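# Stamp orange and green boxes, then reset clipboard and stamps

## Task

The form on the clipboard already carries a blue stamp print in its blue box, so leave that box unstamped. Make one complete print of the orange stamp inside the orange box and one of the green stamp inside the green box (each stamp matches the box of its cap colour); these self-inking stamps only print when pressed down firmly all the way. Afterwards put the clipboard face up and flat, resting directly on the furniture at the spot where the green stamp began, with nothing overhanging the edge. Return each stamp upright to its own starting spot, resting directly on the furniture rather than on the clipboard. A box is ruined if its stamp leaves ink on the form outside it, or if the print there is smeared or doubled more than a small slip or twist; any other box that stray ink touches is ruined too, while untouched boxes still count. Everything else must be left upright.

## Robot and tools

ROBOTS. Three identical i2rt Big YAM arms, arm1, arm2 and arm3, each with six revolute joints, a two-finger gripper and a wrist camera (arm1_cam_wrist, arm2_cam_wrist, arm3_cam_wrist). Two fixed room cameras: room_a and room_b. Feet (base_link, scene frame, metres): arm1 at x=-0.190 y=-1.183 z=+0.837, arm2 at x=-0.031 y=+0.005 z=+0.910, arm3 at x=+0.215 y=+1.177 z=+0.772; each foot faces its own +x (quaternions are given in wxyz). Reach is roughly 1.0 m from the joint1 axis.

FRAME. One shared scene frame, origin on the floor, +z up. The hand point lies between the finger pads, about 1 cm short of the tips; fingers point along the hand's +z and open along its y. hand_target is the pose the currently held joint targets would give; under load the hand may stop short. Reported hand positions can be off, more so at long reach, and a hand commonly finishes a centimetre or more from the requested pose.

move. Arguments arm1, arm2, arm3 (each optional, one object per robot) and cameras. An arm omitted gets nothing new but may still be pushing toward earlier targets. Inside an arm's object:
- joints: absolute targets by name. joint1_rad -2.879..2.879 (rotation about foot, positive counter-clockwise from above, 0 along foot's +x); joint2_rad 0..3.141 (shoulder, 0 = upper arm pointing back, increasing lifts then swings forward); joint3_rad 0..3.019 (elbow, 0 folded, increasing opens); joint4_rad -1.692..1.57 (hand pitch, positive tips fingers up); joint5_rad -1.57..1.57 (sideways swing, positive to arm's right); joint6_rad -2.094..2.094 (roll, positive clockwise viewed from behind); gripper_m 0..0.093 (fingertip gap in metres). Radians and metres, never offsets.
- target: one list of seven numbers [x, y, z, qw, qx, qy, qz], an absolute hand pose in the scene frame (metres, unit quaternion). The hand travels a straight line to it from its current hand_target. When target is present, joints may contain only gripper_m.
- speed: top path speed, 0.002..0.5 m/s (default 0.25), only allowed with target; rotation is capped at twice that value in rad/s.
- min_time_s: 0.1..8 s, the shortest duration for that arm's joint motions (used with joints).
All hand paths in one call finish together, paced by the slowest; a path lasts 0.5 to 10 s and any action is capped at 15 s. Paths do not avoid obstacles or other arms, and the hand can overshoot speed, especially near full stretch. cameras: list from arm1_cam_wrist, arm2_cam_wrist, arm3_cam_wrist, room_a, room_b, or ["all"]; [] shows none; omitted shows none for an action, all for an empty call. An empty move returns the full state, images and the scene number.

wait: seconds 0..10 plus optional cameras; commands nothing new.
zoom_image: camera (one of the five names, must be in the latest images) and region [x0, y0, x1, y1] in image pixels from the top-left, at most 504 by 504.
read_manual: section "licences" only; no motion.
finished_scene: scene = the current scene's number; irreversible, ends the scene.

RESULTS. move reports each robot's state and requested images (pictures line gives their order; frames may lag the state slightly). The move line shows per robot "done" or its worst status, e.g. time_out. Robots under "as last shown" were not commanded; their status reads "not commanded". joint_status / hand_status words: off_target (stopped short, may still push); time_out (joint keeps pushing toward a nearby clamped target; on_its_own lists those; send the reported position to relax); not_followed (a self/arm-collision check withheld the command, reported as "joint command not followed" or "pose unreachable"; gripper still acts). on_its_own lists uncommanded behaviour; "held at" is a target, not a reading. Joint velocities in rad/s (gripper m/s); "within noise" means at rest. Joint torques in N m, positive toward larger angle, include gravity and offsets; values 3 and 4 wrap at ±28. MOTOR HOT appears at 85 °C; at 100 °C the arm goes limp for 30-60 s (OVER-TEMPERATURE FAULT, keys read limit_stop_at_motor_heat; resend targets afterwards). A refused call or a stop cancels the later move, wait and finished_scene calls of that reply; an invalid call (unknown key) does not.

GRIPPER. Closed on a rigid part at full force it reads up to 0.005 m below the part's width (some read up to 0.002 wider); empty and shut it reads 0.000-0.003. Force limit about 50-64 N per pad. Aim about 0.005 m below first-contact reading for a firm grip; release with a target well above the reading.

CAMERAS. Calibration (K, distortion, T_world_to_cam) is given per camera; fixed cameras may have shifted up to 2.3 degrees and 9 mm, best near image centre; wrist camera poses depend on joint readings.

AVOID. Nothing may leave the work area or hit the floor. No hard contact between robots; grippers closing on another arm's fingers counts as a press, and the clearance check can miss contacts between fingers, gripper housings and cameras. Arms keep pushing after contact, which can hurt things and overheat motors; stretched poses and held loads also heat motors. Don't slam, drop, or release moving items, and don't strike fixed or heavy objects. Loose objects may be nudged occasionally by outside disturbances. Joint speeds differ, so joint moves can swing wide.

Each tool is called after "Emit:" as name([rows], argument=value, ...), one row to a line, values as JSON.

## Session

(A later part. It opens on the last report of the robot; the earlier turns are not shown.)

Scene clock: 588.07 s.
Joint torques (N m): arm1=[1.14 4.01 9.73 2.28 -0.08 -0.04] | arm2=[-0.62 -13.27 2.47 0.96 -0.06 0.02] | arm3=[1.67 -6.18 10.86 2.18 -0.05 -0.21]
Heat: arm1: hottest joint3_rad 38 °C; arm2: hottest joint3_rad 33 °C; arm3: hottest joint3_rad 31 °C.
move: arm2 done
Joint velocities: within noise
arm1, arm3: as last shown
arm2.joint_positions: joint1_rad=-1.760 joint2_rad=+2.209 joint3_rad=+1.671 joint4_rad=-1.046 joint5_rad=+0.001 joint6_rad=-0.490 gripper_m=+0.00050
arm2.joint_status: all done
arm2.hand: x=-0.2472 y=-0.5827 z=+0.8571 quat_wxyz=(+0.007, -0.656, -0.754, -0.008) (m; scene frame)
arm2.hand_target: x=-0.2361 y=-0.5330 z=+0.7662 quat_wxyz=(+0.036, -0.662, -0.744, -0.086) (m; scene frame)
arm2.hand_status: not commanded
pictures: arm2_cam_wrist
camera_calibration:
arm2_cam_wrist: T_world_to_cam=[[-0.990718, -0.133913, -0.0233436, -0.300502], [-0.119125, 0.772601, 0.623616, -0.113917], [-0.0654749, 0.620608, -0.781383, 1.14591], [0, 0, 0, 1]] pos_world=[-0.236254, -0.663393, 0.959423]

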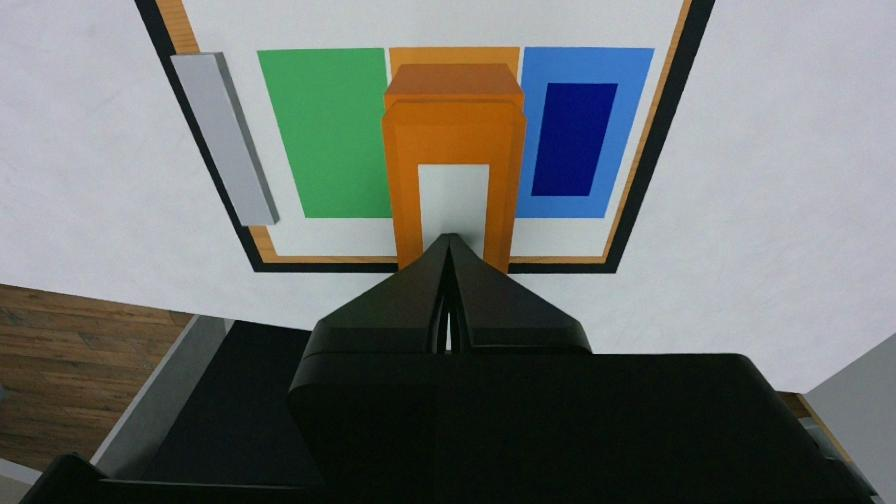

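Emit:
move(arm2={"joints": {"joint2_rad": 2.49, "joint3_rad": 1.545, "joint4_rad": -1.03}, "min_time_s": 1.5}, cameras=["arm2_cam_wrist"])

Scene clock: 595.23 s.
Joint torques (N m): arm1=[1.2 3.96 9.72 2.28 -0.07 -0.04] | arm2=[-0.73 -1.14 -2.24 0.75 -0.05 0.03] | arm3=[1.85 -5.95 10.95 2.25 -0.06 -0.22]
Heat: arm1: hottest joint3_rad 38 °C; arm2: hottest joint3_rad 33 °C; arm3: hottest joint3_rad 31 °C.
move: arm2 time_out
Joint velocities: within noise
arm1, arm3: as last shown
arm2.joint_positions: joint1_rad=-1.760 joint2_rad=+2.215 joint3_rad=+1.661 joint4_rad=-1.041 joint5_rad=+0.001 joint6_rad=-0.490 gripper_m=+0.00050
arm2.joint_status: joint2_rad time_out (moved +0.006 of +0.281); joint3_rad time_out (moved -0.010 of -0.126); the others done
arm2.on_its_own: joint2_rad reads +2.215 and still pushes toward +2.490 since a time_out; joint3_rad reads +1.661 and still pushes toward +1.548 since a time_out
arm2.hand: x=-0.2456 y=-0.5784 z=+0.8500 quat_wxyz=(+0.009, -0.656, -0.754, -0.013) (m; scene frame)
arm2.hand_target: x=-0.2063 y=-0.4530 z=+0.6764 quat_wxyz=(+0.075, -0.651, -0.732, -0.188) (m; scene frame)
arm2.hand_status: not commanded
pictures: arm2_cam_wrist
camera_calibration:
arm2_cam_wrist: T_world_to_cam=[[-0.990608, -0.133656, -0.0288459, -0.29378], [-0.121696, 0.765634, 0.63166, -0.123994], [-0.06234, 0.629238, -0.774709, 1.13791], [0, 0, 0, 1]] pos_world=[-0.235173, -0.660344, 0.951393]

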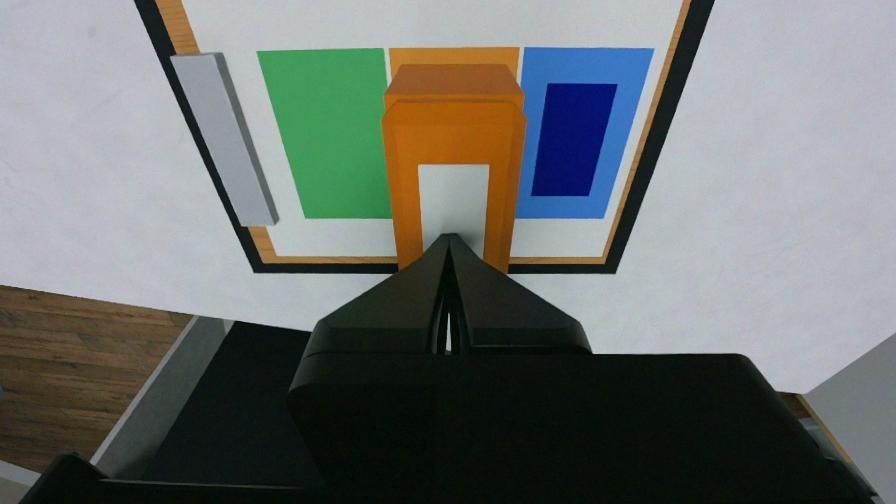

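Emit:
move(arm2={"joints": {"joint2_rad": 2.56, "joint3_rad": 1.545, "joint4_rad": -1.03}, "min_time_s": 0.8})

Emit:
move(arm2={"joints": {"joint2_rad": 2.33, "joint3_rad": 1.62, "joint4_rad": -1.04}, "min_time_s": 1.0})

Emit:
move(arm2={"joints": {"joint2_rad": 2.20, "joint3_rad": 1.69, "joint4_rad": -1.06}, "min_time_s": 1.2})

Scene clock: 607.30 s.
Joint torques (N m): arm1=[1.2 4.01 9.73 2.28 -0.07 -0.03] | arm2=[-0.67 4.66 -2.24 0.76 -0.05 0.02] | arm3=[1.61 -6.12 10.97 2.26 -0.03 -0.23]
Heat: arm1: hottest joint3_rad 38 °C; arm2: hottest joint3_rad 32 °C; arm3: hottest joint3_rad 31 °C.
move: arm2 time_out
Joint velocities: within noise
arm1, arm3: as last shown
arm2.joint_positions: joint1_rad=-1.760 joint2_rad=+2.217 joint3_rad=+1.661 joint4_rad=-1.041 joint5_rad=+0.001 joint6_rad=-0.490 gripper_m=+0.00050
arm2.joint_status: joint2_rad time_out (moved +0.002 of +0.345); joint3_rad time_out (moved +0.000 of -0.116); the others done
arm2.on_its_own: joint2_rad reads +2.217 and still pushes toward +2.560 since a time_out; joint3_rad reads +1.661 and still pushes toward +1.548 since a time_out
arm2.hand: x=-0.2455 y=-0.5780 z=+0.8486 quat_wxyz=(+0.009, -0.656, -0.754, -0.014) (m; scene frame)
arm2.hand_target: x=-0.1971 y=-0.4281 z=+0.6446 quat_wxyz=(+0.087, -0.646, -0.726, -0.220) (m; scene frame)
arm2.hand_status: not commanded
pictures: none

not run: a stop came earlier in this reply.

not run: a stop came earlier in this reply.

Emit:
move(arm2={"joints": {"joint2_rad": 2.33, "joint3_rad": 1.62, "joint4_rad": -1.04}, "min_time_s": 1.0})

Emit:
move(arm2={"joints": {"joint2_rad": 2.21, "joint3_rad": 1.70, "joint4_rad": -1.065}, "min_time_s": 1.2})

Emit:
move(arm2={"joints": {"joint2_rad": 2.085, "joint3_rad": 1.79, "joint4_rad": -1.22}, "min_time_s": 1.5})

Emit:
move(arm2={"joints": {"gripper_m": 0.093}}, cameras=["arm2_cam_wrist"])

Scene clock: 618.30 s.
Joint torques (N m): arm1=[1.14 4.01 9.72 2.29 -0.08 -0.04] | arm2=[-0.85 -13.86 2.78 0.38 -0.05 0.01] | arm3=[1.32 -6.3 10.97 2.28 -0.08 -0.21]
Heat: arm1: hottest joint3_rad 38 °C; arm2: hottest joint3_rad 31 °C; arm3: hottest joint3_rad 31 °C.
move: arm2 done
Joint velocities: within noise
arm1, arm3: as last shown
arm2.joint_positions: joint1_rad=-1.760 joint2_rad=+2.207 joint3_rad=+1.667 joint4_rad=-1.042 joint5_rad=+0.001 joint6_rad=-0.490 gripper_m=+0.00050
arm2.joint_status: all done
arm2.hand: x=-0.2470 y=-0.5822 z=+0.8568 quat_wxyz=(+0.006, -0.656, -0.754, -0.007) (m; scene frame)
arm2.hand_target: x=-0.2363 y=-0.5334 z=+0.7723 quat_wxyz=(+0.036, -0.662, -0.744, -0.085) (m; scene frame)
arm2.hand_status: not commanded
pictures: none

Scene clock: 619.90 s.
Joint torques (N m): arm1=[1.2 4.01 9.72 2.29 -0.08 -0.04] | arm2=[-0.73 -21.66 8.43 0.32 -0.04 0.02] | arm3=[1.08 -6.3 10.92 2.18 -0.03 -0.2]
Heat: arm1: hottest joint3_rad 38 °C; arm2: hottest joint3_rad 31 °C; arm3: hottest joint3_rad 31 °C.
move: arm2 done
Joint velocities: within noise
arm1, arm3: as last shown
arm2.joint_positions: joint1_rad=-1.760 joint2_rad=+2.175 joint3_rad=+1.676 joint4_rad=-1.065 joint5_rad=+0.001 joint6_rad=-0.490 gripper_m=+0.00050
arm2.joint_status: all done
arm2.hand: x=-0.2482 y=-0.5859 z=+0.8789 quat_wxyz=(+0.003, -0.656, -0.754, +0.001) (m; scene frame)
arm2.hand_target: x=-0.2563 y=-0.5877 z=+0.8659 quat_wxyz=(+0.004, -0.664, -0.747, -0.004) (m; scene frame)
arm2.hand_status: not commanded
pictures: none

Scene clock: 621.83 s.
Joint torques (N m): arm1=[1.2 4.01 9.72 2.28 -0.07 -0.04] | arm2=[-0.91 -25 10.18 -0.13 -0.06 0.03] | arm3=[1.79 -6.59 10.77 2.22 -0.06 -0.23]
Heat: arm1: hottest joint3_rad 38 °C; arm2: hottest joint3_rad 32 °C; arm3: hottest joint3_rad 31 °C.
move: arm2 done
Joint velocities: within noise
arm1.joint_positions: joint1_rad=+0.023 joint2_rad=+0.597 joint3_rad=+1.331 joint4_rad=-1.319 joint5_rad=+0.149 joint6_rad=+0.062 gripper_m=+0.09396
arm1.joint_status: not commanded
arm1.hand: x=-0.4150 y=-1.1212 z=+1.3581 quat_wxyz=(-0.083, +0.869, -0.126, -0.472) (m; scene frame)
arm1.hand_target: x=-0.4125 y=-1.1215 z=+1.3724 quat_wxyz=(-0.083, +0.861, -0.127, -0.486) (m; scene frame)
arm1.hand_status: not commanded
arm2.joint_positions: joint1_rad=-1.760 joint2_rad=+2.091 joint3_rad=+1.750 joint4_rad=-1.208 joint5_rad=+0.001 joint6_rad=-0.490 gripper_m=+0.00050
arm2.joint_status: all done
arm2.hand: x=-0.2496 y=-0.5908 z=+0.9561 quat_wxyz=(+0.000, -0.656, -0.754, +0.009) (m; scene frame)
arm2.hand_target: x=-0.2602 y=-0.5997 z=+0.9744 quat_wxyz=(-0.006, -0.664, -0.747, +0.024) (m; scene frame)
arm2.hand_status: not commanded
arm3: as last shown
pictures: none

Scene clock: 622.67 s.
Joint torques (N m): arm1=[1.2 4.01 9.72 2.28 -0.07 -0.04] | arm2=[-0.79 -24.88 10.18 -0.12 -0.04 0.01] | arm3=[1.85 -6.83 10.8 2.37 -0.08 -0.21]
Heat: arm1: hottest joint3_rad 38 °C; arm2: hottest joint3_rad 32 °C; arm3: hottest joint3_rad 31 °C.
move: arm2 done
Joint velocities: within noise
arm1: as last shown
arm2.joint_positions: joint1_rad=-1.760 joint2_rad=+2.091 joint3_rad=+1.750 joint4_rad=-1.208 joint5_rad=+0.001 joint6_rad=-0.489 gripper_m=+0.09281
arm2.joint_status: all done
arm2.hand: x=-0.2496 y=-0.5908 z=+0.9561 quat_wxyz=(+0.000, -0.657, -0.754, +0.009) (m; scene frame)
arm2.hand_target: x=-0.2602 y=-0.5997 z=+0.9744 quat_wxyz=(-0.006, -0.664, -0.747, +0.024) (m; scene frame)
arm2.hand_status: not commanded
arm3.joint_positions: joint1_rad=+0.841 joint2_rad=+1.135 joint3_rad=+0.957 joint4_rad=-0.732 joint5_rad=+0.001 joint6_rad=+0.008 gripper_m=+0.09396
arm3.joint_status: not commanded
arm3.hand: x=+0.5725 y=+1.4530 z=+1.0127 quat_wxyz=(-0.307, +0.303, -0.896, -0.109) (m; scene frame)
arm3.hand_target: x=+0.5741 y=+1.4600 z=+1.0147 quat_wxyz=(-0.315, +0.310, -0.890, -0.113) (m; scene frame)
arm3.hand_status: not commanded
pictures: arm2_cam_wrist
camera_calibration:
arm2_cam_wrist: T_world_to_cam=[[-0.990979, -0.133838, -0.00696411, -0.317391], [-0.111283, 0.792795, 0.599243, -0.132474], [-0.0746803, 0.594612, -0.800537, 1.22884], [0, 0, 0, 1]] pos_world=[-0.2375, -0.66814, 1.06091]

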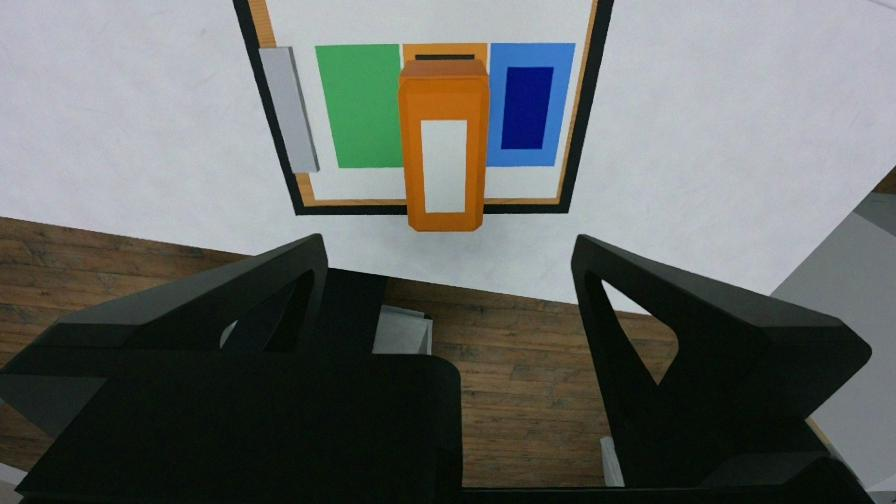

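Emit:
move(arm2={"joints": {"joint2_rad": 2.228, "joint3_rad": 1.690, "joint4_rad": -1.03}, "min_time_s": 1.8}, cameras=["arm2_cam_wrist"])

Scene clock: 637.47 s.
Joint torques (N m): arm1=[1.26 4.01 9.72 2.28 -0.08 -0.04] | arm2=[-0.91 -23 6.52 0.94 -0.05 0.01] | arm3=[1.08 -6.01 10.92 2.33 -0.06 -0.21]
Heat: arm1: hottest joint3_rad 38 °C; arm2: hottest joint3_rad 32 °C; arm3: hottest joint3_rad 31 °C.
move: arm2 done
Joint velocities: within noise
arm1, arm3: as last shown
arm2.joint_positions: joint1_rad=-1.760 joint2_rad=+2.207 joint3_rad=+1.691 joint4_rad=-1.043 joint5_rad=+0.001 joint6_rad=-0.489 gripper_m=+0.09290
arm2.joint_status: all done
arm2.hand: x=-0.2505 y=-0.5920 z=+0.8648 quat_wxyz=(+0.002, -0.657, -0.754, +0.004) (m; scene frame)
arm2.hand_target: x=-0.2567 y=-0.5887 z=+0.8517 quat_wxyz=(+0.003, -0.664, -0.747, +0.000) (m; scene frame)
arm2.hand_status: not commanded
pictures: arm2_cam_wrist
camera_calibration:
arm2_cam_wrist: T_world_to_cam=[[-0.990944, -0.133756, -0.0118077, -0.314881], [-0.113446, 0.786935, 0.606518, -0.0871886], [-0.0718333, 0.602365, -0.794982, 1.15691], [0, 0, 0, 1]] pos_world=[-0.238816, -0.670385, 0.968884]

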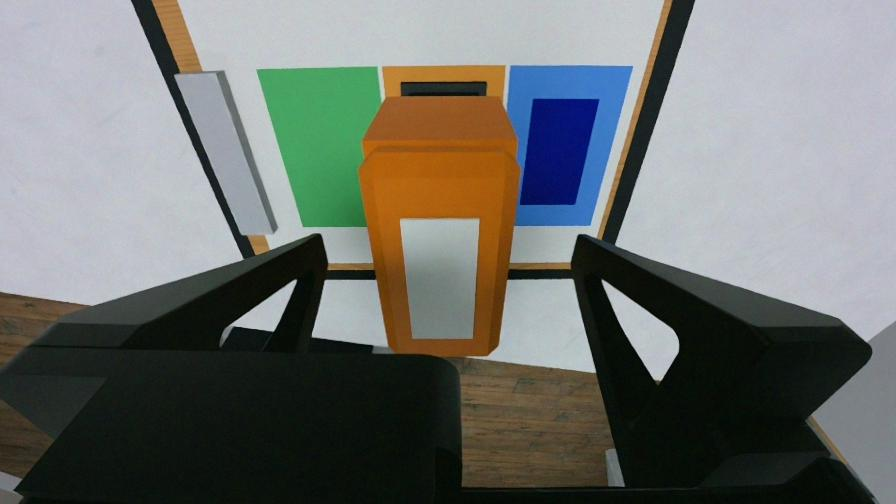

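Emit:
move(arm2={"joints": {"joint1_rad": -1.743, "joint2_rad": 2.234, "joint4_rad": -1.026}, "min_time_s": 0.8})

Emit:
move(arm2={"joints": {"gripper_m": 0.039}}, cameras=["arm2_cam_wrist"])

Scene clock: 645.23 s.
Joint torques (N m): arm1=[1.2 4.01 9.72 2.29 -0.07 -0.04] | arm2=[0.67 -22.71 6.46 0.91 -0.05 0] | arm3=[1.61 -6.53 10.84 2.43 -0.05 -0.21]
Heat: arm1: hottest joint3_rad 38 °C; arm2: hottest joint3_rad 32 °C; arm3: hottest joint3_rad 31 °C.
move: arm2 done
Joint velocities: within noise
arm1, arm3: as last shown
arm2.joint_positions: joint1_rad=-1.757 joint2_rad=+2.207 joint3_rad=+1.691 joint4_rad=-1.039 joint5_rad=+0.001 joint6_rad=-0.489 gripper_m=+0.09290
arm2.joint_status: all done
arm2.hand: x=-0.2491 y=-0.5937 z=+0.8648 quat_wxyz=(+0.001, -0.656, -0.755, +0.006) (m; scene frame)
arm2.hand_target: x=-0.2401 y=-0.5946 z=+0.8478 quat_wxyz=(+0.003, -0.654, -0.757, -0.001) (m; scene frame)
arm2.hand_status: not commanded
pictures: none

Scene clock: 645.93 s.
Joint torques (N m): arm1=[1.2 4.01 9.73 2.28 -0.07 -0.04] | arm2=[0.97 -22.42 6.48 0.88 -0.05 0.01] | arm3=[1.49 -6.12 10.95 2.17 -0.07 -0.24]
Heat: arm1: hottest joint3_rad 38 °C; arm2: hottest joint3_rad 32 °C; arm3: hottest joint3_rad 31 °C.
move: arm2 off_target
Joint velocities: within noise
arm1, arm3: as last shown
arm2.joint_positions: joint1_rad=-1.755 joint2_rad=+2.207 joint3_rad=+1.691 joint4_rad=-1.039 joint5_rad=+0.001 joint6_rad=-0.489 gripper_m=+0.04441
arm2.joint_status: gripper_m off_target (ended at +0.04445, target +0.03900)
arm2.hand: x=-0.2482 y=-0.5940 z=+0.8648 quat_wxyz=(+0.001, -0.655, -0.756, +0.006) (m; scene frame)
arm2.hand_target: x=-0.2402 y=-0.5945 z=+0.8478 quat_wxyz=(+0.004, -0.654, -0.757, -0.002) (m; scene frame)
arm2.hand_status: not commanded
pictures: arm2_cam_wrist
camera_calibration:
arm2_cam_wrist: T_world_to_cam=[[-0.990342, -0.138296, -0.00983638, -0.317002], [-0.116149, 0.788823, 0.603546, -0.0823715], [-0.0757089, 0.59886, -0.797267, 1.1572], [0, 0, 0, 1]] pos_world=[-0.235897, -0.671864, 0.969194]

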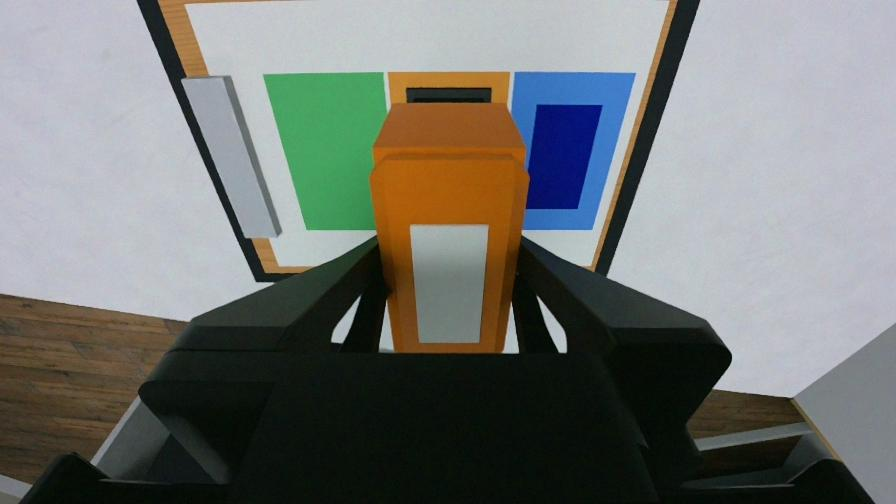

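Emit:
move(arm2={"joints": {"joint2_rad": 2.06, "joint3_rad": 1.79, "joint4_rad": -1.22}, "min_time_s": 1.5}, cameras=["arm2_cam_wrist"])

Emit:
move(arm2={"joints": {"joint1_rad": -1.208, "joint2_rad": 1.94, "joint3_rad": 1.64, "joint4_rad": -1.25, "joint6_rad": -1.165}, "min_time_s": 2.5}, cameras=["arm2_cam_wrist"])

Scene clock: 658.27 s.
Joint torques (N m): arm1=[1.2 4.01 9.72 2.29 -0.08 -0.04] | arm2=[0.91 -25.82 10.78 -0.1 -0.06 0.01] | arm3=[1.96 -6.65 10.74 2.24 -0.03 -0.22]
Heat: arm1: hottest joint3_rad 38 °C; arm2: hottest joint3_rad 32 °C; arm3: hottest joint3_rad 31 °C.
move: arm2 done
Joint velocities: within noise
arm1, arm3: as last shown
arm2.joint_positions: joint1_rad=-1.755 joint2_rad=+2.076 joint3_rad=+1.744 joint4_rad=-1.208 joint5_rad=+0.001 joint6_rad=-0.489 gripper_m=+0.04441
arm2.joint_status: all done
arm2.hand: x=-0.2464 y=-0.5908 z=+0.9630 quat_wxyz=(-0.001, -0.655, -0.756, +0.013) (m; scene frame)
arm2.hand_target: x=-0.2438 y=-0.6073 z=+0.9900 quat_wxyz=(-0.011, -0.653, -0.756, +0.036) (m; scene frame)
arm2.hand_status: not commanded
pictures: arm2_cam_wrist
camera_calibration:
arm2_cam_wrist: T_world_to_cam=[[-0.990354, -0.138533, -0.00291069, -0.320738], [-0.11325, 0.797146, 0.593071, -0.128205], [-0.0798398, 0.58768, -0.805145, 1.2336], [0, 0, 0, 1]] pos_world=[-0.233673, -0.667198, 1.06833]

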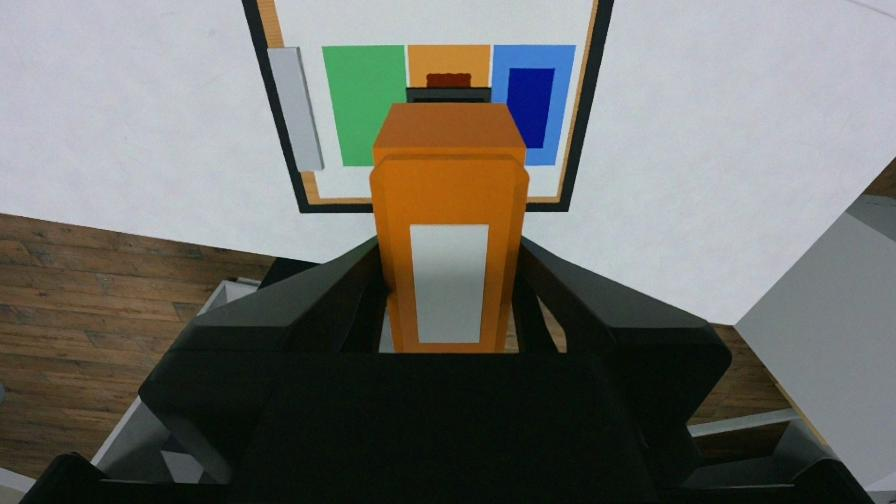

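Scene clock: 661.47 s.
Joint torques (N m): arm1=[1.14 4.01 9.72 2.28 -0.08 -0.03] | arm2=[0.56 -24.35 7.27 -0.27 -0.09 -0.19] | arm3=[1.85 -6.24 10.73 2.18 -0.08 -0.18]
Heat: arm1: hottest joint3_rad 38 °C; arm2: hottest joint3_rad 32 °C; arm3: hottest joint3_rad 31 °C.
move: arm2 done
Joint velocities: within noise
arm1, arm3: as last shown
arm2.joint_positions: joint1_rad=-1.210 joint2_rad=+1.962 joint3_rad=+1.638 joint4_rad=-1.238 joint5_rad=+0.001 joint6_rad=-1.154 gripper_m=+0.04441
arm2.joint_status: all done
arm2.hand: x=+0.0856 y=-0.5774 z=+0.9906 quat_wxyz=(+0.001, -0.109, -0.994, +0.001) (m; scene frame)
arm2.hand_target: x=+0.0868 y=-0.5757 z=+1.0038 quat_wxyz=(-0.001, -0.103, -0.995, +0.006) (m; scene frame)
arm2.hand_status: not commanded
pictures: arm2_cam_wrist
camera_calibration:
arm2_cam_wrist: T_world_to_cam=[[-0.22061, -0.975182, -0.0187311, -0.523275], [-0.775718, 0.16378, 0.609456, -0.442903], [-0.591263, 0.148982, -0.792598, 1.05255], [0, 0, 0, 1]] pos_world=[0.163324, -0.594561, 1.09437]

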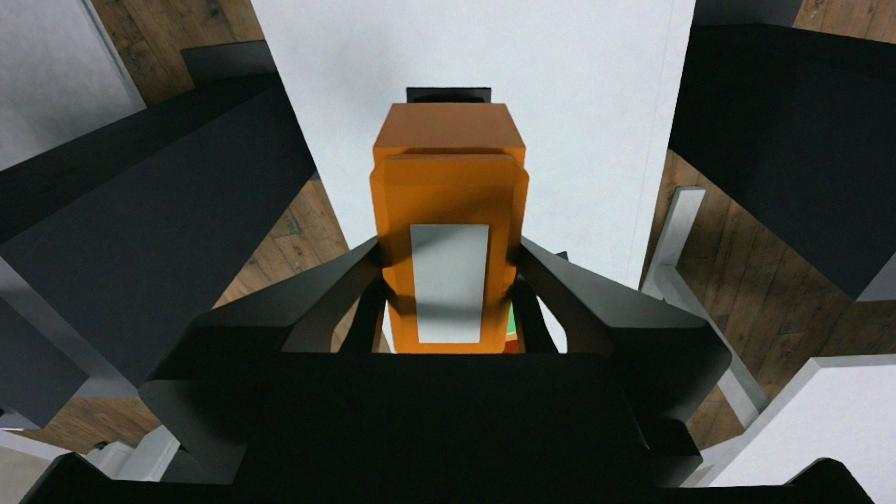

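Emit:
move(arm2={"joints": {"joint2_rad": 2.103, "joint3_rad": 1.502, "joint4_rad": -0.965}, "min_time_s": 1.8})

Emit:
move(arm2={"joints": {"joint2_rad": 2.119, "joint3_rad": 1.496, "joint4_rad": -0.943}, "min_time_s": 0.8})

Emit:
move(arm2={"joints": {"joint2_rad": 2.131, "joint3_rad": 1.491, "joint4_rad": -0.928}, "min_time_s": 0.8}, cameras=["arm2_cam_wrist"])

Scene clock: 679.73 s.
Joint torques (N m): arm1=[1.14 4.01 9.72 2.28 -0.08 -0.04] | arm2=[0.32 -22.18 6.45 0.79 -0.09 -0.21] | arm3=[1.32 -6.83 10.77 2.21 -0.05 -0.2]
Heat: arm1: hottest joint3_rad 38 °C; arm2: hottest joint3_rad 32 °C; arm3: hottest joint3_rad 31 °C.
move: arm2 done
Joint velocities: within noise
arm1, arm3: as last shown
arm2.joint_positions: joint1_rad=-1.210 joint2_rad=+2.094 joint3_rad=+1.499 joint4_rad=-0.978 joint5_rad=+0.001 joint6_rad=-1.154 gripper_m=+0.04441
arm2.joint_status: all done
arm2.hand: x=+0.0837 y=-0.5688 z=+0.8679 quat_wxyz=(+0.003, -0.109, -0.994, -0.005) (m; scene frame)
arm2.hand_target: x=+0.0858 y=-0.5715 z=+0.8639 quat_wxyz=(+0.001, -0.103, -0.995, -0.001) (m; scene frame)
arm2.hand_status: not commanded
pictures: none

Scene clock: 680.93 s.
Joint torques (N m): arm1=[1.14 4.01 9.73 2.28 -0.07 -0.04] | arm2=[0.32 -22.07 6.15 0.84 -0.08 -0.21] | arm3=[1.61 -5.89 10.89 2.21 -0.06 -0.18]
Heat: arm1: hottest joint3_rad 38 °C; arm2: hottest joint3_rad 32 °C; arm3: hottest joint3_rad 31 °C.
move: arm2 done
Joint velocities: within noise
arm1.joint_positions: joint1_rad=+0.023 joint2_rad=+0.597 joint3_rad=+1.331 joint4_rad=-1.319 joint5_rad=+0.149 joint6_rad=+0.062 gripper_m=+0.09396
arm1.joint_status: not commanded
arm1.hand: x=-0.4150 y=-1.1212 z=+1.3581 quat_wxyz=(-0.083, +0.869, -0.126, -0.472) (m; scene frame)
arm1.hand_target: x=-0.4125 y=-1.1215 z=+1.3724 quat_wxyz=(-0.083, +0.861, -0.127, -0.486) (m; scene frame)
arm1.hand_status: not commanded
arm2.joint_positions: joint1_rad=-1.210 joint2_rad=+2.105 joint3_rad=+1.494 joint4_rad=-0.956 joint5_rad=+0.001 joint6_rad=-1.154 gripper_m=+0.04441
arm2.joint_status: all done
arm2.hand: x=+0.0840 y=-0.5703 z=+0.8605 quat_wxyz=(+0.002, -0.109, -0.994, -0.001) (m; scene frame)
arm2.hand_target: x=+0.0857 y=-0.5714 z=+0.8530 quat_wxyz=(+0.001, -0.103, -0.995, -0.001) (m; scene frame)
arm2.hand_status: not commanded
arm3: as last shown
pictures: none

Scene clock: 682.03 s.
Joint torques (N m): arm1=[1.2 4.01 9.72 2.29 -0.07 -0.04] | arm2=[0.5 -20.6 5.87 1.16 -0.08 -0.22] | arm3=[1.79 -5.83 10.93 2.24 -0.06 -0.19]
Heat: arm1: hottest joint3_rad 38 °C; arm2: hottest joint3_rad 32 °C; arm3: hottest joint3_rad 31 °C.
move: arm2 done
Joint velocities: within noise
arm1: as last shown
arm2.joint_positions: joint1_rad=-1.210 joint2_rad=+2.106 joint3_rad=+1.493 joint4_rad=-0.949 joint5_rad=+0.001 joint6_rad=-1.154 gripper_m=+0.04441
arm2.joint_status: all done
arm2.hand: x=+0.0842 y=-0.5712 z=+0.8597 quat_wxyz=(+0.001, -0.109, -0.994, +0.001) (m; scene frame)
arm2.hand_target: x=+0.0855 y=-0.5702 z=+0.8447 quat_wxyz=(+0.002, -0.103, -0.995, -0.002) (m; scene frame)
arm2.hand_status: not commanded
arm3.joint_positions: joint1_rad=+0.841 joint2_rad=+1.135 joint3_rad=+0.957 joint4_rad=-0.732 joint5_rad=+0.001 joint6_rad=+0.008 gripper_m=+0.09396
arm3.joint_status: not commanded
arm3.hand: x=+0.5725 y=+1.4530 z=+1.0127 quat_wxyz=(-0.307, +0.303, -0.896, -0.109) (m; scene frame)
arm3.hand_target: x=+0.5741 y=+1.4600 z=+1.0147 quat_wxyz=(-0.315, +0.310, -0.890, -0.113) (m; scene frame)
arm3.hand_status: not commanded
pictures: arm2_cam_wrist
camera_calibration:
arm2_cam_wrist: T_world_to_cam=[[-0.220313, -0.975257, -0.0183503, -0.520446], [-0.77577, 0.163782, 0.60939, -0.365154], [-0.591306, 0.148492, -0.792658, 0.946819], [0, 0, 0, 1]] pos_world=[0.161924, -0.588358, 0.963475]

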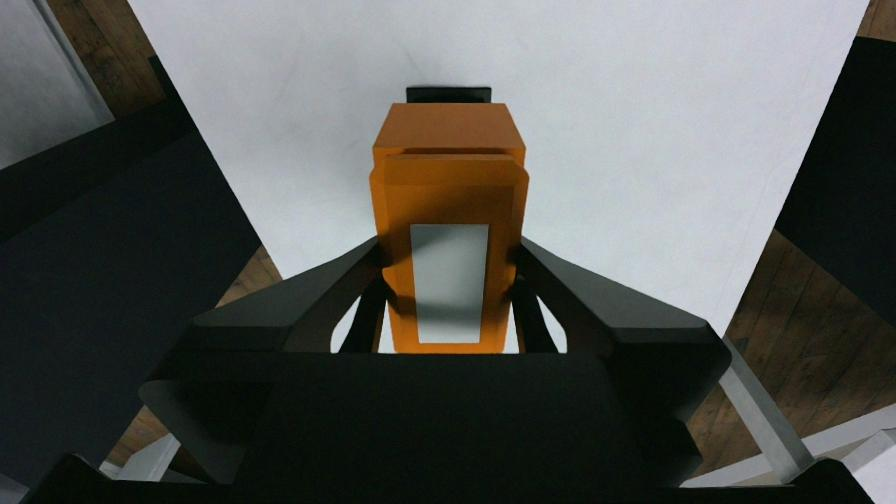

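Emit:
move(arm2={"joints": {"gripper_m": 0.093}}, arm3={"joints": {"joint1_rad": -1.627, "joint2_rad": 1.259, "joint3_rad": 1.49, "joint4_rad": -1.13, "joint5_rad": 0, "joint6_rad": 0}, "min_time_s": 3}, cameras=["arm2_cam_wrist", "arm3_cam_wrist"])

Scene clock: 752.60 s.
Joint torques (N m): arm1=[1.2 4.01 9.72 2.28 -0.08 -0.03] | arm2=[0.15 -20.66 5.83 0.91 -0.09 -0.2] | arm3=[-0.03 -7.3 15.79 1.1 0.01 -0.18]
Heat: arm1: hottest joint3_rad 38 °C; arm2: hottest joint3_rad 31 °C; arm3: hottest joint3_rad 31 °C.
move: arm2 done; arm3 done
Joint velocities: within noise
arm1: as last shown
arm2.joint_positions: joint1_rad=-1.210 joint2_rad=+2.106 joint3_rad=+1.493 joint4_rad=-0.941 joint5_rad=+0.001 joint6_rad=-1.155 gripper_m=+0.09292
arm2.joint_status: all done
arm2.hand: x=+0.0845 y=-0.5730 z=+0.8593 quat_wxyz=(+0.000, -0.109, -0.994, +0.004) (m; scene frame)
arm2.hand_target: x=+0.0855 y=-0.5701 z=+0.8446 quat_wxyz=(+0.002, -0.103, -0.995, -0.003) (m; scene frame)
arm2.hand_status: not commanded
arm3.joint_positions: joint1_rad=-1.621 joint2_rad=+1.246 joint3_rad=+1.433 joint4_rad=-1.120 joint5_rad=+0.000 joint6_rad=+0.006 gripper_m=+0.09397
arm3.joint_status: all done
arm3.hand: x=+0.1044 y=+0.6993 z=+1.1518 quat_wxyz=(-0.193, -0.746, -0.589, +0.243) (m; scene frame)
arm3.hand_target: x=+0.1001 y=+0.6920 z=+1.1741 quat_wxyz=(-0.201, -0.742, -0.586, +0.257) (m; scene frame)
arm3.hand_status: not commanded
pictures: arm2_cam_wrist, arm3_cam_wrist
camera_calibration:
arm2_cam_wrist: T_world_to_cam=[[-0.219839, -0.975465, -0.0117498, -0.528004], [-0.776743, 0.167741, 0.60707, -0.359985], [-0.590205, 0.142584, -0.794562, 0.945112], [0, 0, 0, 1]] pos_world=[0.162117, -0.589424, 0.963282]
arm3_cam_wrist: T_world_to_cam=[[-0.969351, 0.245286, -0.0139133, -0.0517045], [0.245307, 0.969445, 0.0001934, -0.699956], [0.0135356, -0.00322556, -0.999903, 1.27584], [0, 0, 0, 1]] pos_world=[0.104315, 0.695366, 1.27513]

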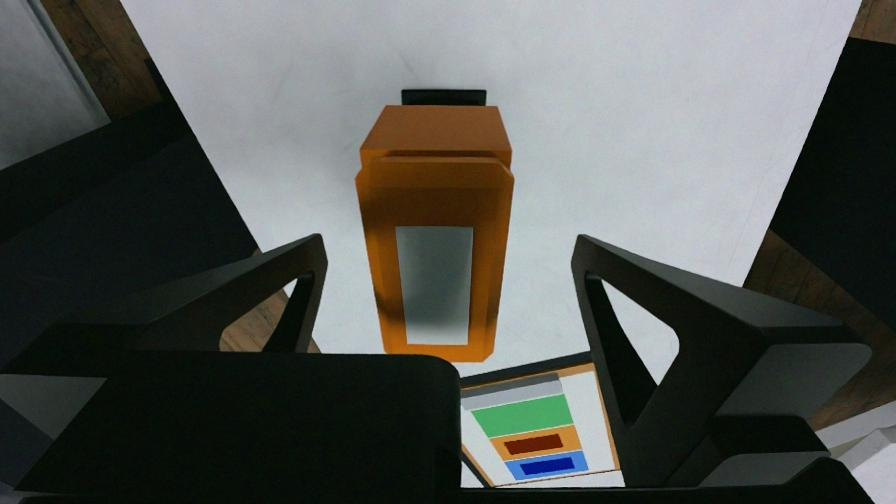

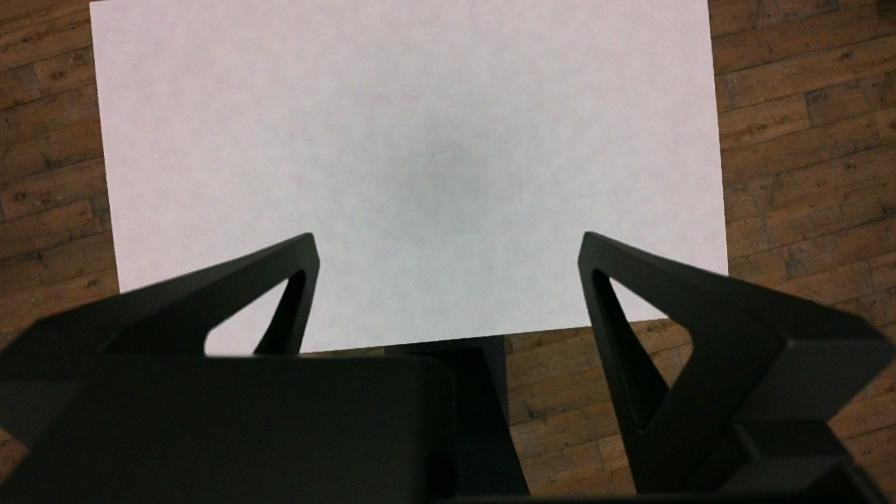

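Emit:
move(arm2={"joints": {"joint2_rad": 1.905, "joint3_rad": 1.66, "joint4_rad": -1.257}, "min_time_s": 1.6}, arm3={"joints": {"joint1_rad": -0.4}, "min_time_s": 2})

Emit:
move(arm2={"joints": {"joint1_rad": -1.579, "joint2_rad": 2.068, "joint3_rad": 1.53, "joint4_rad": -1.027, "joint6_rad": -0.305, "gripper_m": 0.05}, "min_time_s": 2}, cameras=["arm2_cam_wrist"])

Scene clock: 803.50 s.
Joint torques (N m): arm1=[1.2 4.01 9.72 2.28 -0.08 -0.04] | arm2=[0.38 -22.48 10.35 -0.16 -0.08 -0.2] | arm3=[0.67 -8 15.68 1.11 0 -0.18]
Heat: arm1: hottest joint3_rad 38 °C; arm2: hottest joint3_rad 31 °C; arm3: hottest joint3_rad 34 °C.
move: arm2 done; arm3 done
Joint velocities: within noise
arm1: as last shown
arm2.joint_positions: joint1_rad=-1.210 joint2_rad=+1.905 joint3_rad=+1.622 joint4_rad=-1.245 joint5_rad=+0.001 joint6_rad=-1.155 gripper_m=+0.09292
arm2.joint_status: all done
arm2.hand: x=+0.0846 y=-0.5720 z=+1.0170 quat_wxyz=(-0.004, -0.109, -0.994, +0.017) (m; scene frame)
arm2.hand_target: x=+0.0881 y=-0.5818 z=+1.0314 quat_wxyz=(-0.008, -0.102, -0.994, +0.029) (m; scene frame)
arm2.hand_status: not commanded
arm3.joint_positions: joint1_rad=-0.404 joint2_rad=+1.250 joint3_rad=+1.433 joint4_rad=-1.120 joint5_rad=+0.000 joint6_rad=+0.006 gripper_m=+0.09397
arm3.joint_status: all done
arm3.hand: x=+0.6241 y=+0.9051 z=+1.1512 quat_wxyz=(-0.298, -0.277, -0.910, +0.086) (m; scene frame)
arm3.hand_target: x=+0.6314 y=+0.9027 z=+1.1748 quat_wxyz=(-0.314, -0.270, -0.905, +0.091) (m; scene frame)
arm3.hand_status: not commanded
pictures: none

Scene clock: 806.27 s.
Joint torques (N m): arm1=[1.2 4.01 9.72 2.28 -0.08 -0.03] | arm2=[0.15 -20.89 6.35 0.9 -0.03 0.06] | arm3=[1.32 -7.82 15.83 1.2 0 -0.2]
Heat: arm1: hottest joint3_rad 38 °C; arm2: hottest joint3_rad 31 °C; arm3: hottest joint3_rad 35 °C.
move: arm2 done
Joint velocities: within noise
arm1, arm3: as last shown
arm2.joint_positions: joint1_rad=-1.575 joint2_rad=+2.048 joint3_rad=+1.531 joint4_rad=-1.040 joint5_rad=+0.001 joint6_rad=-0.316 gripper_m=+0.05011
arm2.joint_status: all done
arm2.hand: x=-0.1298 y=-0.5781 z=+0.9051 quat_wxyz=(+0.001, -0.653, -0.758, +0.004) (m; scene frame)
arm2.hand_target: x=-0.1316 y=-0.5777 z=+0.8935 quat_wxyz=(+0.002, -0.658, -0.753, +0.001) (m; scene frame)
arm2.hand_status: not commanded
pictures: arm2_cam_wrist
camera_calibration:
arm2_cam_wrist: T_world_to_cam=[[-0.989385, -0.144735, -0.013026, -0.197955], [-0.12312, 0.787248, 0.604221, -0.107863], [-0.0771974, 0.59941, -0.796711, 1.18838], [0, 0, 0, 1]] pos_world=[-0.117393, -0.656066, 1.00939]

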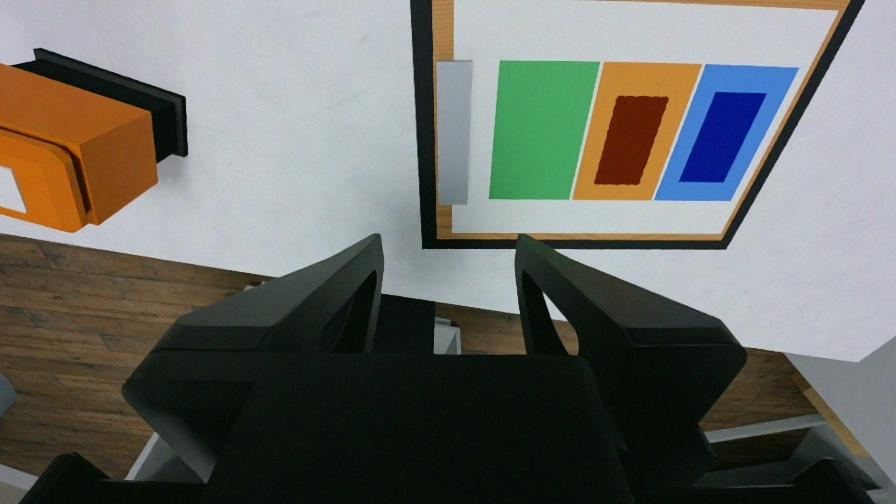

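Emit:
move(arm2={"joints": {"joint2_rad": 2.175, "joint3_rad": 1.494, "joint4_rad": -0.887, "gripper_m": 0.038}, "min_time_s": 1.5}, cameras=["arm2_cam_wrist"])

Scene clock: 853.47 s.
Joint torques (N m): arm1=[1.14 4.07 9.73 2.28 -0.08 -0.04] | arm2=[-0.21 -21.07 5.85 0.85 -0.02 0.02] | arm3=[1.2 -7.77 15.79 0.96 0 -0.2]
Heat: arm1: hottest joint3_rad 38 °C; arm2: hottest joint3_rad 32 °C; arm3: hottest joint3_rad 36 °C.
move: arm2 done
Joint velocities: within noise
arm1, arm3: as last shown
arm2.joint_positions: joint1_rad=-1.575 joint2_rad=+2.154 joint3_rad=+1.496 joint4_rad=-0.901 joint5_rad=+0.001 joint6_rad=-0.316 gripper_m=+0.03811
arm2.joint_status: all done
arm2.hand: x=-0.1301 y=-0.5781 z=+0.8338 quat_wxyz=(+0.001, -0.653, -0.758, +0.004) (m; scene frame)
arm2.hand_target: x=-0.1316 y=-0.5759 z=+0.8214 quat_wxyz=(+0.003, -0.658, -0.753, -0.001) (m; scene frame)
arm2.hand_status: not commanded
pictures: arm2_cam_wrist
camera_calibration:
arm2_cam_wrist: T_world_to_cam=[[-0.989436, -0.144333, -0.0135893, -0.198428], [-0.123021, 0.786341, 0.60542, -0.0663004], [-0.0766959, 0.600696, -0.79579, 1.13164], [0, 0, 0, 1]] pos_world=[-0.117696, -0.656274, 0.937988]

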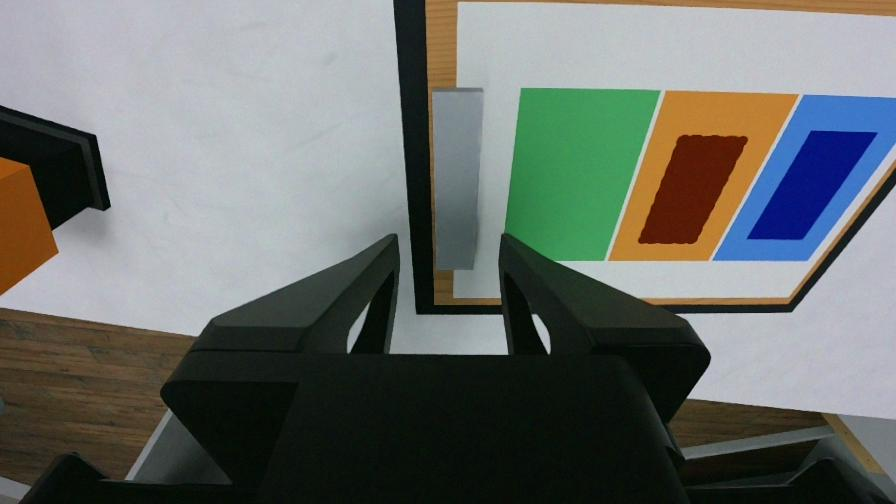

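Emit:
move(arm2={"joints": {"joint1_rad": -1.594, "joint2_rad": 2.20, "joint3_rad": 1.490, "joint4_rad": -0.861, "gripper_m": 0.035}, "min_time_s": 1.0}, cameras=["arm2_cam_wrist"])

Scene clock: 870.53 s.
Joint torques (N m): arm1=[1.2 4.07 9.72 2.28 -0.08 -0.03] | arm2=[-0.67 -20.78 5.48 0.92 -0.02 0.02] | arm3=[0.79 -8.06 15.79 1.26 0.01 -0.19]
Heat: arm1: hottest joint3_rad 38 °C; arm2: hottest joint3_rad 32 °C; arm3: hottest joint3_rad 36 °C.
move: arm2 done
Joint velocities: within noise
arm1, arm3: as last shown
arm2.joint_positions: joint1_rad=-1.582 joint2_rad=+2.175 joint3_rad=+1.493 joint4_rad=-0.874 joint5_rad=+0.001 joint6_rad=-0.316 gripper_m=+0.03511
arm2.joint_status: all done
arm2.hand: x=-0.1342 y=-0.5781 z=+0.8209 quat_wxyz=(+0.000, -0.655, -0.755, +0.005) (m; scene frame)
arm2.hand_target: x=-0.1402 y=-0.5731 z=+0.8059 quat_wxyz=(+0.004, -0.664, -0.748, -0.002) (m; scene frame)
arm2.hand_status: not commanded
pictures: arm2_cam_wrist
camera_calibration:
arm2_cam_wrist: T_world_to_cam=[[-0.990411, -0.137557, -0.0128043, -0.199638], [-0.117328, 0.788571, 0.603647, -0.0555583], [-0.0729389, 0.599361, -0.797149, 1.12189], [0, 0, 0, 1]] pos_world=[-0.122413, -0.656067, 0.925294]

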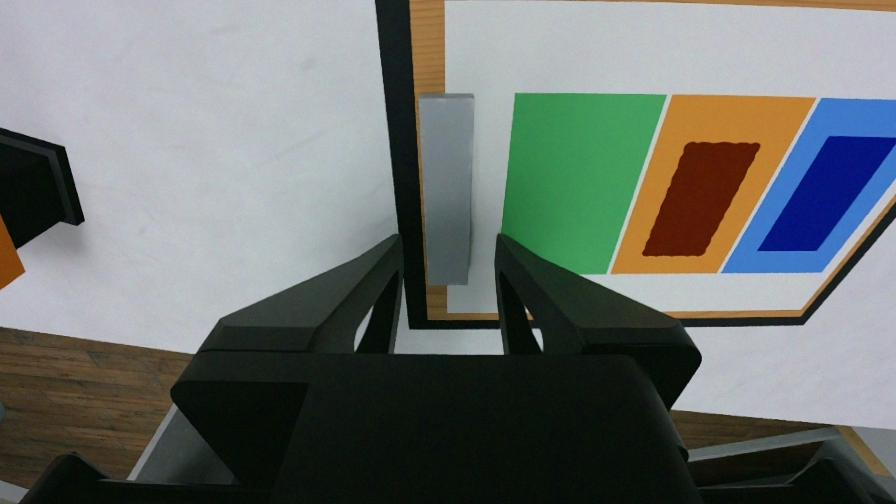

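Emit:
move(arm2={"joints": {"joint2_rad": 2.226, "joint3_rad": 1.488, "joint4_rad": -0.835}, "min_time_s": 0.8})

Emit:
move(arm2={"joints": {"joint2_rad": 2.237, "joint3_rad": 1.486, "joint4_rad": -0.822}, "min_time_s": 0.7})

Emit:
move(arm2={"joints": {"joint2_rad": 2.246, "joint3_rad": 1.485, "joint4_rad": -0.814}, "min_time_s": 0.7}, cameras=["arm2_cam_wrist"])

Scene clock: 883.27 s.
Joint torques (N m): arm1=[1.14 4.01 9.73 2.28 -0.07 -0.04] | arm2=[-1.03 -21.3 5.22 0.92 -0.03 0.02] | arm3=[0.73 -7.47 15.65 1.09 0.01 -0.17]
Heat: arm1: hottest joint3_rad 38 °C; arm2: hottest joint3_rad 31 °C; arm3: hottest joint3_rad 36 °C.
move: arm2 done
Joint velocities: within noise
arm1, arm3: as last shown
arm2.joint_positions: joint1_rad=-1.582 joint2_rad=+2.202 joint3_rad=+1.493 joint4_rad=-0.848 joint5_rad=+0.001 joint6_rad=-0.316 gripper_m=+0.03511
arm2.joint_status: all done
arm2.hand: x=-0.1344 y=-0.5784 z=+0.8057 quat_wxyz=(+0.001, -0.655, -0.755, +0.004) (m; scene frame)
arm2.hand_target: x=-0.1401 y=-0.5723 z=+0.7907 quat_wxyz=(+0.004, -0.664, -0.748, -0.003) (m; scene frame)
arm2.hand_status: not commanded
pictures: none

Scene clock: 884.37 s.
Joint torques (N m): arm1=[1.14 4.01 9.72 2.29 -0.07 -0.04] | arm2=[-0.91 -21.48 5.34 0.9 -0.05 0.05] | arm3=[0.73 -7.88 15.68 1.2 -0.02 -0.17]
Heat: arm1: hottest joint3_rad 38 °C; arm2: hottest joint3_rad 31 °C; arm3: hottest joint3_rad 36 °C.
move: arm2 done
Joint velocities: within noise
arm1.joint_positions: joint1_rad=+0.023 joint2_rad=+0.597 joint3_rad=+1.331 joint4_rad=-1.319 joint5_rad=+0.149 joint6_rad=+0.062 gripper_m=+0.09396
arm1.joint_status: not commanded
arm1.hand: x=-0.4150 y=-1.1212 z=+1.3581 quat_wxyz=(-0.083, +0.869, -0.126, -0.472) (m; scene frame)
arm1.hand_target: x=-0.4125 y=-1.1215 z=+1.3724 quat_wxyz=(-0.083, +0.861, -0.127, -0.486) (m; scene frame)
arm1.hand_status: not commanded
arm2.joint_positions: joint1_rad=-1.582 joint2_rad=+2.213 joint3_rad=+1.488 joint4_rad=-0.835 joint5_rad=+0.001 joint6_rad=-0.316 gripper_m=+0.03511
arm2.joint_status: all done
arm2.hand: x=-0.1341 y=-0.5767 z=+0.7981 quat_wxyz=(+0.001, -0.655, -0.755, +0.003) (m; scene frame)
arm2.hand_target: x=-0.1400 y=-0.5715 z=+0.7838 quat_wxyz=(+0.004, -0.664, -0.748, -0.003) (m; scene frame)
arm2.hand_status: not commanded
arm3: as last shown
pictures: none

Scene clock: 885.37 s.
Joint torques (N m): arm1=[1.14 4.01 9.73 2.28 -0.08 -0.04] | arm2=[-0.85 -21.25 5.18 0.92 -0.03 0.03] | arm3=[0.56 -7.59 15.73 1.09 0.01 -0.19]
Heat: arm1: hottest joint3_rad 38 °C; arm2: hottest joint3_rad 31 °C; arm3: hottest joint3_rad 36 °C.
move: arm2 done
Joint velocities: within noise
arm1, arm3: as last shown
arm2.joint_positions: joint1_rad=-1.582 joint2_rad=+2.221 joint3_rad=+1.488 joint4_rad=-0.827 joint5_rad=+0.001 joint6_rad=-0.316 gripper_m=+0.03511
arm2.joint_status: all done
arm2.hand: x=-0.1341 y=-0.5767 z=+0.7934 quat_wxyz=(+0.001, -0.655, -0.755, +0.003) (m; scene frame)
arm2.hand_target: x=-0.1399 y=-0.5707 z=+0.7783 quat_wxyz=(+0.005, -0.664, -0.748, -0.004) (m; scene frame)
arm2.hand_status: not commanded
pictures: arm2_cam_wrist
camera_calibration:
arm2_cam_wrist: T_world_to_cam=[[-0.990399, -0.137534, -0.0139606, -0.198694], [-0.117738, 0.786275, 0.606555, -0.0437769], [-0.0724449, 0.602375, -0.794919, 1.09911], [0, 0, 0, 1]] pos_world=[-0.122316, -0.654985, 0.897484]

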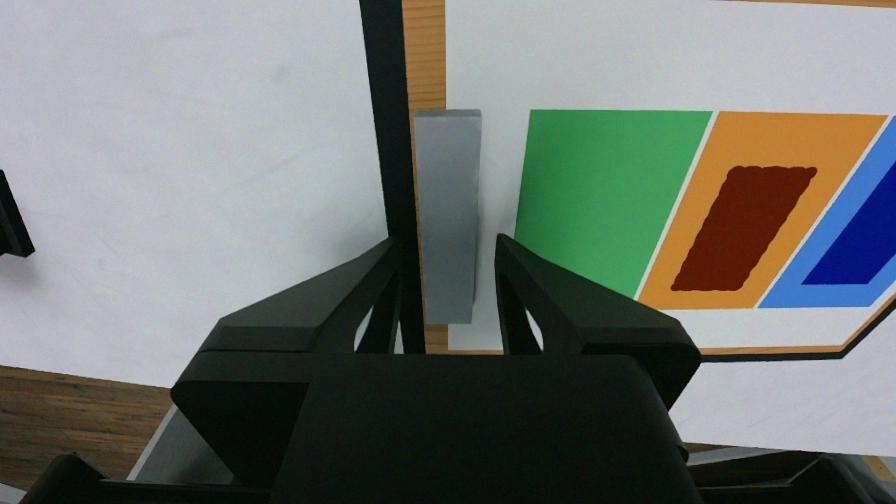

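Emit:
move(arm2={"joints": {"gripper_m": 0.010}}, cameras=["arm2_cam_wrist"])

Scene clock: 892.47 s.
Joint torques (N m): arm1=[1.14 4.01 9.73 2.28 -0.08 -0.04] | arm2=[-0.91 -21.42 5.18 0.94 -0.04 0.03] | arm3=[0.97 -7.77 15.68 1.06 0.01 -0.17]
Heat: arm1: hottest joint3_rad 38 °C; arm2: hottest joint2_rad 31 °C; arm3: hottest joint3_rad 36 °C.
move: arm2 done
Joint velocities: within noise
arm1, arm3: as last shown
arm2.joint_positions: joint1_rad=-1.582 joint2_rad=+2.221 joint3_rad=+1.488 joint4_rad=-0.827 joint5_rad=+0.001 joint6_rad=-0.315 gripper_m=+0.01019
arm2.joint_status: all done
arm2.hand: x=-0.1341 y=-0.5767 z=+0.7934 quat_wxyz=(+0.001, -0.655, -0.755, +0.003) (m; scene frame)
arm2.hand_target: x=-0.1399 y=-0.5707 z=+0.7783 quat_wxyz=(+0.005, -0.664, -0.748, -0.004) (m; scene frame)
arm2.hand_status: not commanded
pictures: arm2_cam_wrist
camera_calibration:
arm2_cam_wrist: T_world_to_cam=[[-0.990448, -0.137181, -0.0139469, -0.198496], [-0.117451, 0.786332, 0.606537, -0.0436098], [-0.0722384, 0.602382, -0.794933, 1.09921], [0, 0, 0, 1]] pos_world=[-0.122317, -0.655085, 0.897484]

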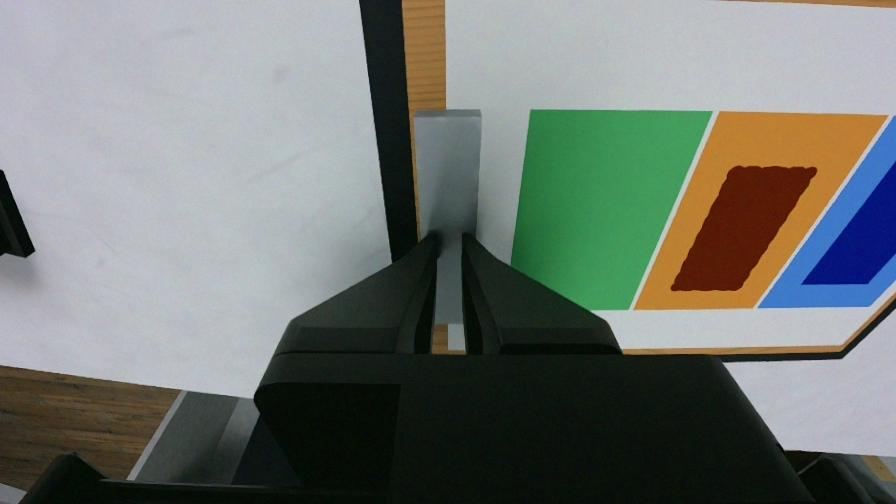

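Emit:
move(arm2={"joints": {"gripper_m": 0.035}})

Emit:
move(arm2={"joints": {"joint2_rad": 2.256, "joint3_rad": 1.485, "joint4_rad": -0.804}, "min_time_s": 0.7})

Emit:
move(arm2={"joints": {"joint2_rad": 2.265, "joint3_rad": 1.485, "joint4_rad": -0.795}, "min_time_s": 0.7}, cameras=["arm2_cam_wrist"])

Scene clock: 902.27 s.
Joint torques (N m): arm1=[1.2 4.01 9.73 2.28 -0.08 -0.04] | arm2=[-0.85 -21.42 5.2 0.88 -0.04 0.02] | arm3=[1.38 -7.88 15.69 1.11 0.02 -0.2]
Heat: arm1: hottest joint3_rad 38 °C; arm2: hottest joint2_rad 31 °C; arm3: hottest joint3_rad 37 °C.
move: arm2 done
Joint velocities: within noise
arm1: as last shown
arm2.joint_positions: joint1_rad=-1.582 joint2_rad=+2.221 joint3_rad=+1.488 joint4_rad=-0.827 joint5_rad=+0.001 joint6_rad=-0.315 gripper_m=+0.03481
arm2.joint_status: all done
arm2.hand: x=-0.1341 y=-0.5767 z=+0.7934 quat_wxyz=(+0.001, -0.655, -0.755, +0.003) (m; scene frame)
arm2.hand_target: x=-0.1399 y=-0.5707 z=+0.7783 quat_wxyz=(+0.005, -0.664, -0.748, -0.004) (m; scene frame)
arm2.hand_status: not commanded
arm3.joint_positions: joint1_rad=-0.404 joint2_rad=+1.250 joint3_rad=+1.433 joint4_rad=-1.120 joint5_rad=+0.000 joint6_rad=+0.006 gripper_m=+0.09397
arm3.joint_status: not commanded
arm3.hand: x=+0.6241 y=+0.9051 z=+1.1512 quat_wxyz=(-0.298, -0.277, -0.910, +0.086) (m; scene frame)
arm3.hand_target: x=+0.6314 y=+0.9027 z=+1.1748 quat_wxyz=(-0.314, -0.270, -0.905, +0.091) (m; scene frame)
arm3.hand_status: not commanded
pictures: none

Scene clock: 903.27 s.
Joint torques (N m): arm1=[1.14 3.96 9.72 2.29 -0.08 -0.04] | arm2=[-0.79 -21.48 5.22 0.87 -0.04 0.03] | arm3=[0.91 -7.59 15.76 1.2 -0.01 -0.2]
Heat: arm1: hottest joint3_rad 38 °C; arm2: hottest joint2_rad 31 °C; arm3: hottest joint3_rad 37 °C.
move: arm2 done
Joint velocities: within noise
arm1, arm3: as last shown
arm2.joint_positions: joint1_rad=-1.582 joint2_rad=+2.231 joint3_rad=+1.488 joint4_rad=-0.817 joint5_rad=+0.001 joint6_rad=-0.315 gripper_m=+0.03488
arm2.joint_status: all done
arm2.hand: x=-0.1342 y=-0.5767 z=+0.7877 quat_wxyz=(+0.001, -0.655, -0.755, +0.003) (m; scene frame)
arm2.hand_target: x=-0.1399 y=-0.5706 z=+0.7727 quat_wxyz=(+0.005, -0.664, -0.748, -0.004) (m; scene frame)
arm2.hand_status: not commanded
pictures: none

Scene clock: 904.27 s.
Joint torques (N m): arm1=[1.2 4.01 9.72 2.28 -0.07 -0.04] | arm2=[-0.91 -21.54 5.11 0.96 -0.04 0.02] | arm3=[0.73 -8.06 15.65 0.99 -0.03 -0.2]
Heat: arm1: hottest joint3_rad 38 °C; arm2: hottest joint2_rad 31 °C; arm3: hottest joint3_rad 37 °C.
move: arm2 done
Joint velocities: within noise
arm1, arm3: as last shown
arm2.joint_positions: joint1_rad=-1.582 joint2_rad=+2.237 joint3_rad=+1.488 joint4_rad=-0.809 joint5_rad=+0.001 joint6_rad=-0.315 gripper_m=+0.03488
arm2.joint_status: all done
arm2.hand: x=-0.1343 y=-0.5773 z=+0.7847 quat_wxyz=(+0.001, -0.655, -0.755, +0.004) (m; scene frame)
arm2.hand_target: x=-0.1399 y=-0.5704 z=+0.7678 quat_wxyz=(+0.005, -0.664, -0.748, -0.004) (m; scene frame)
arm2.hand_status: not commanded
pictures: arm2_cam_wrist
camera_calibration:
arm2_cam_wrist: T_world_to_cam=[[-0.990464, -0.13714, -0.0131699, -0.199418], [-0.117135, 0.787924, 0.604528, -0.0353755], [-0.0725284, 0.600306, -0.796475, 1.0926], [0, 0, 0, 1]] pos_world=[-0.122415, -0.655373, 0.888991]

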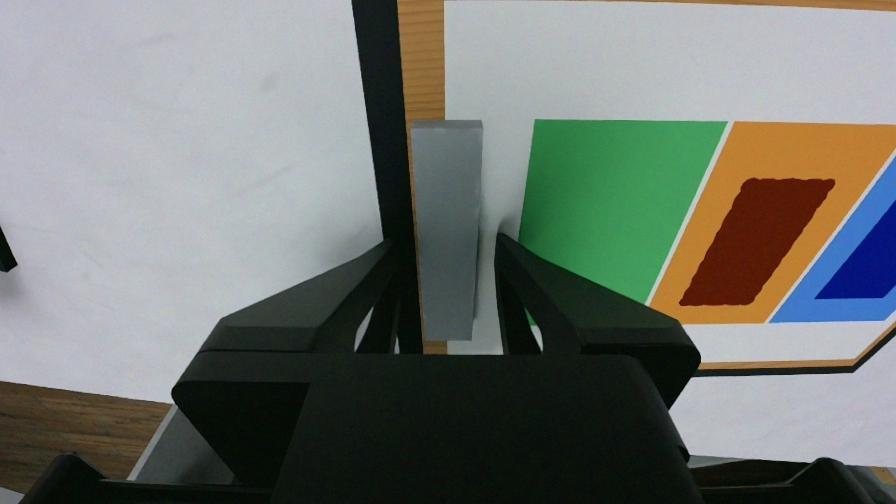

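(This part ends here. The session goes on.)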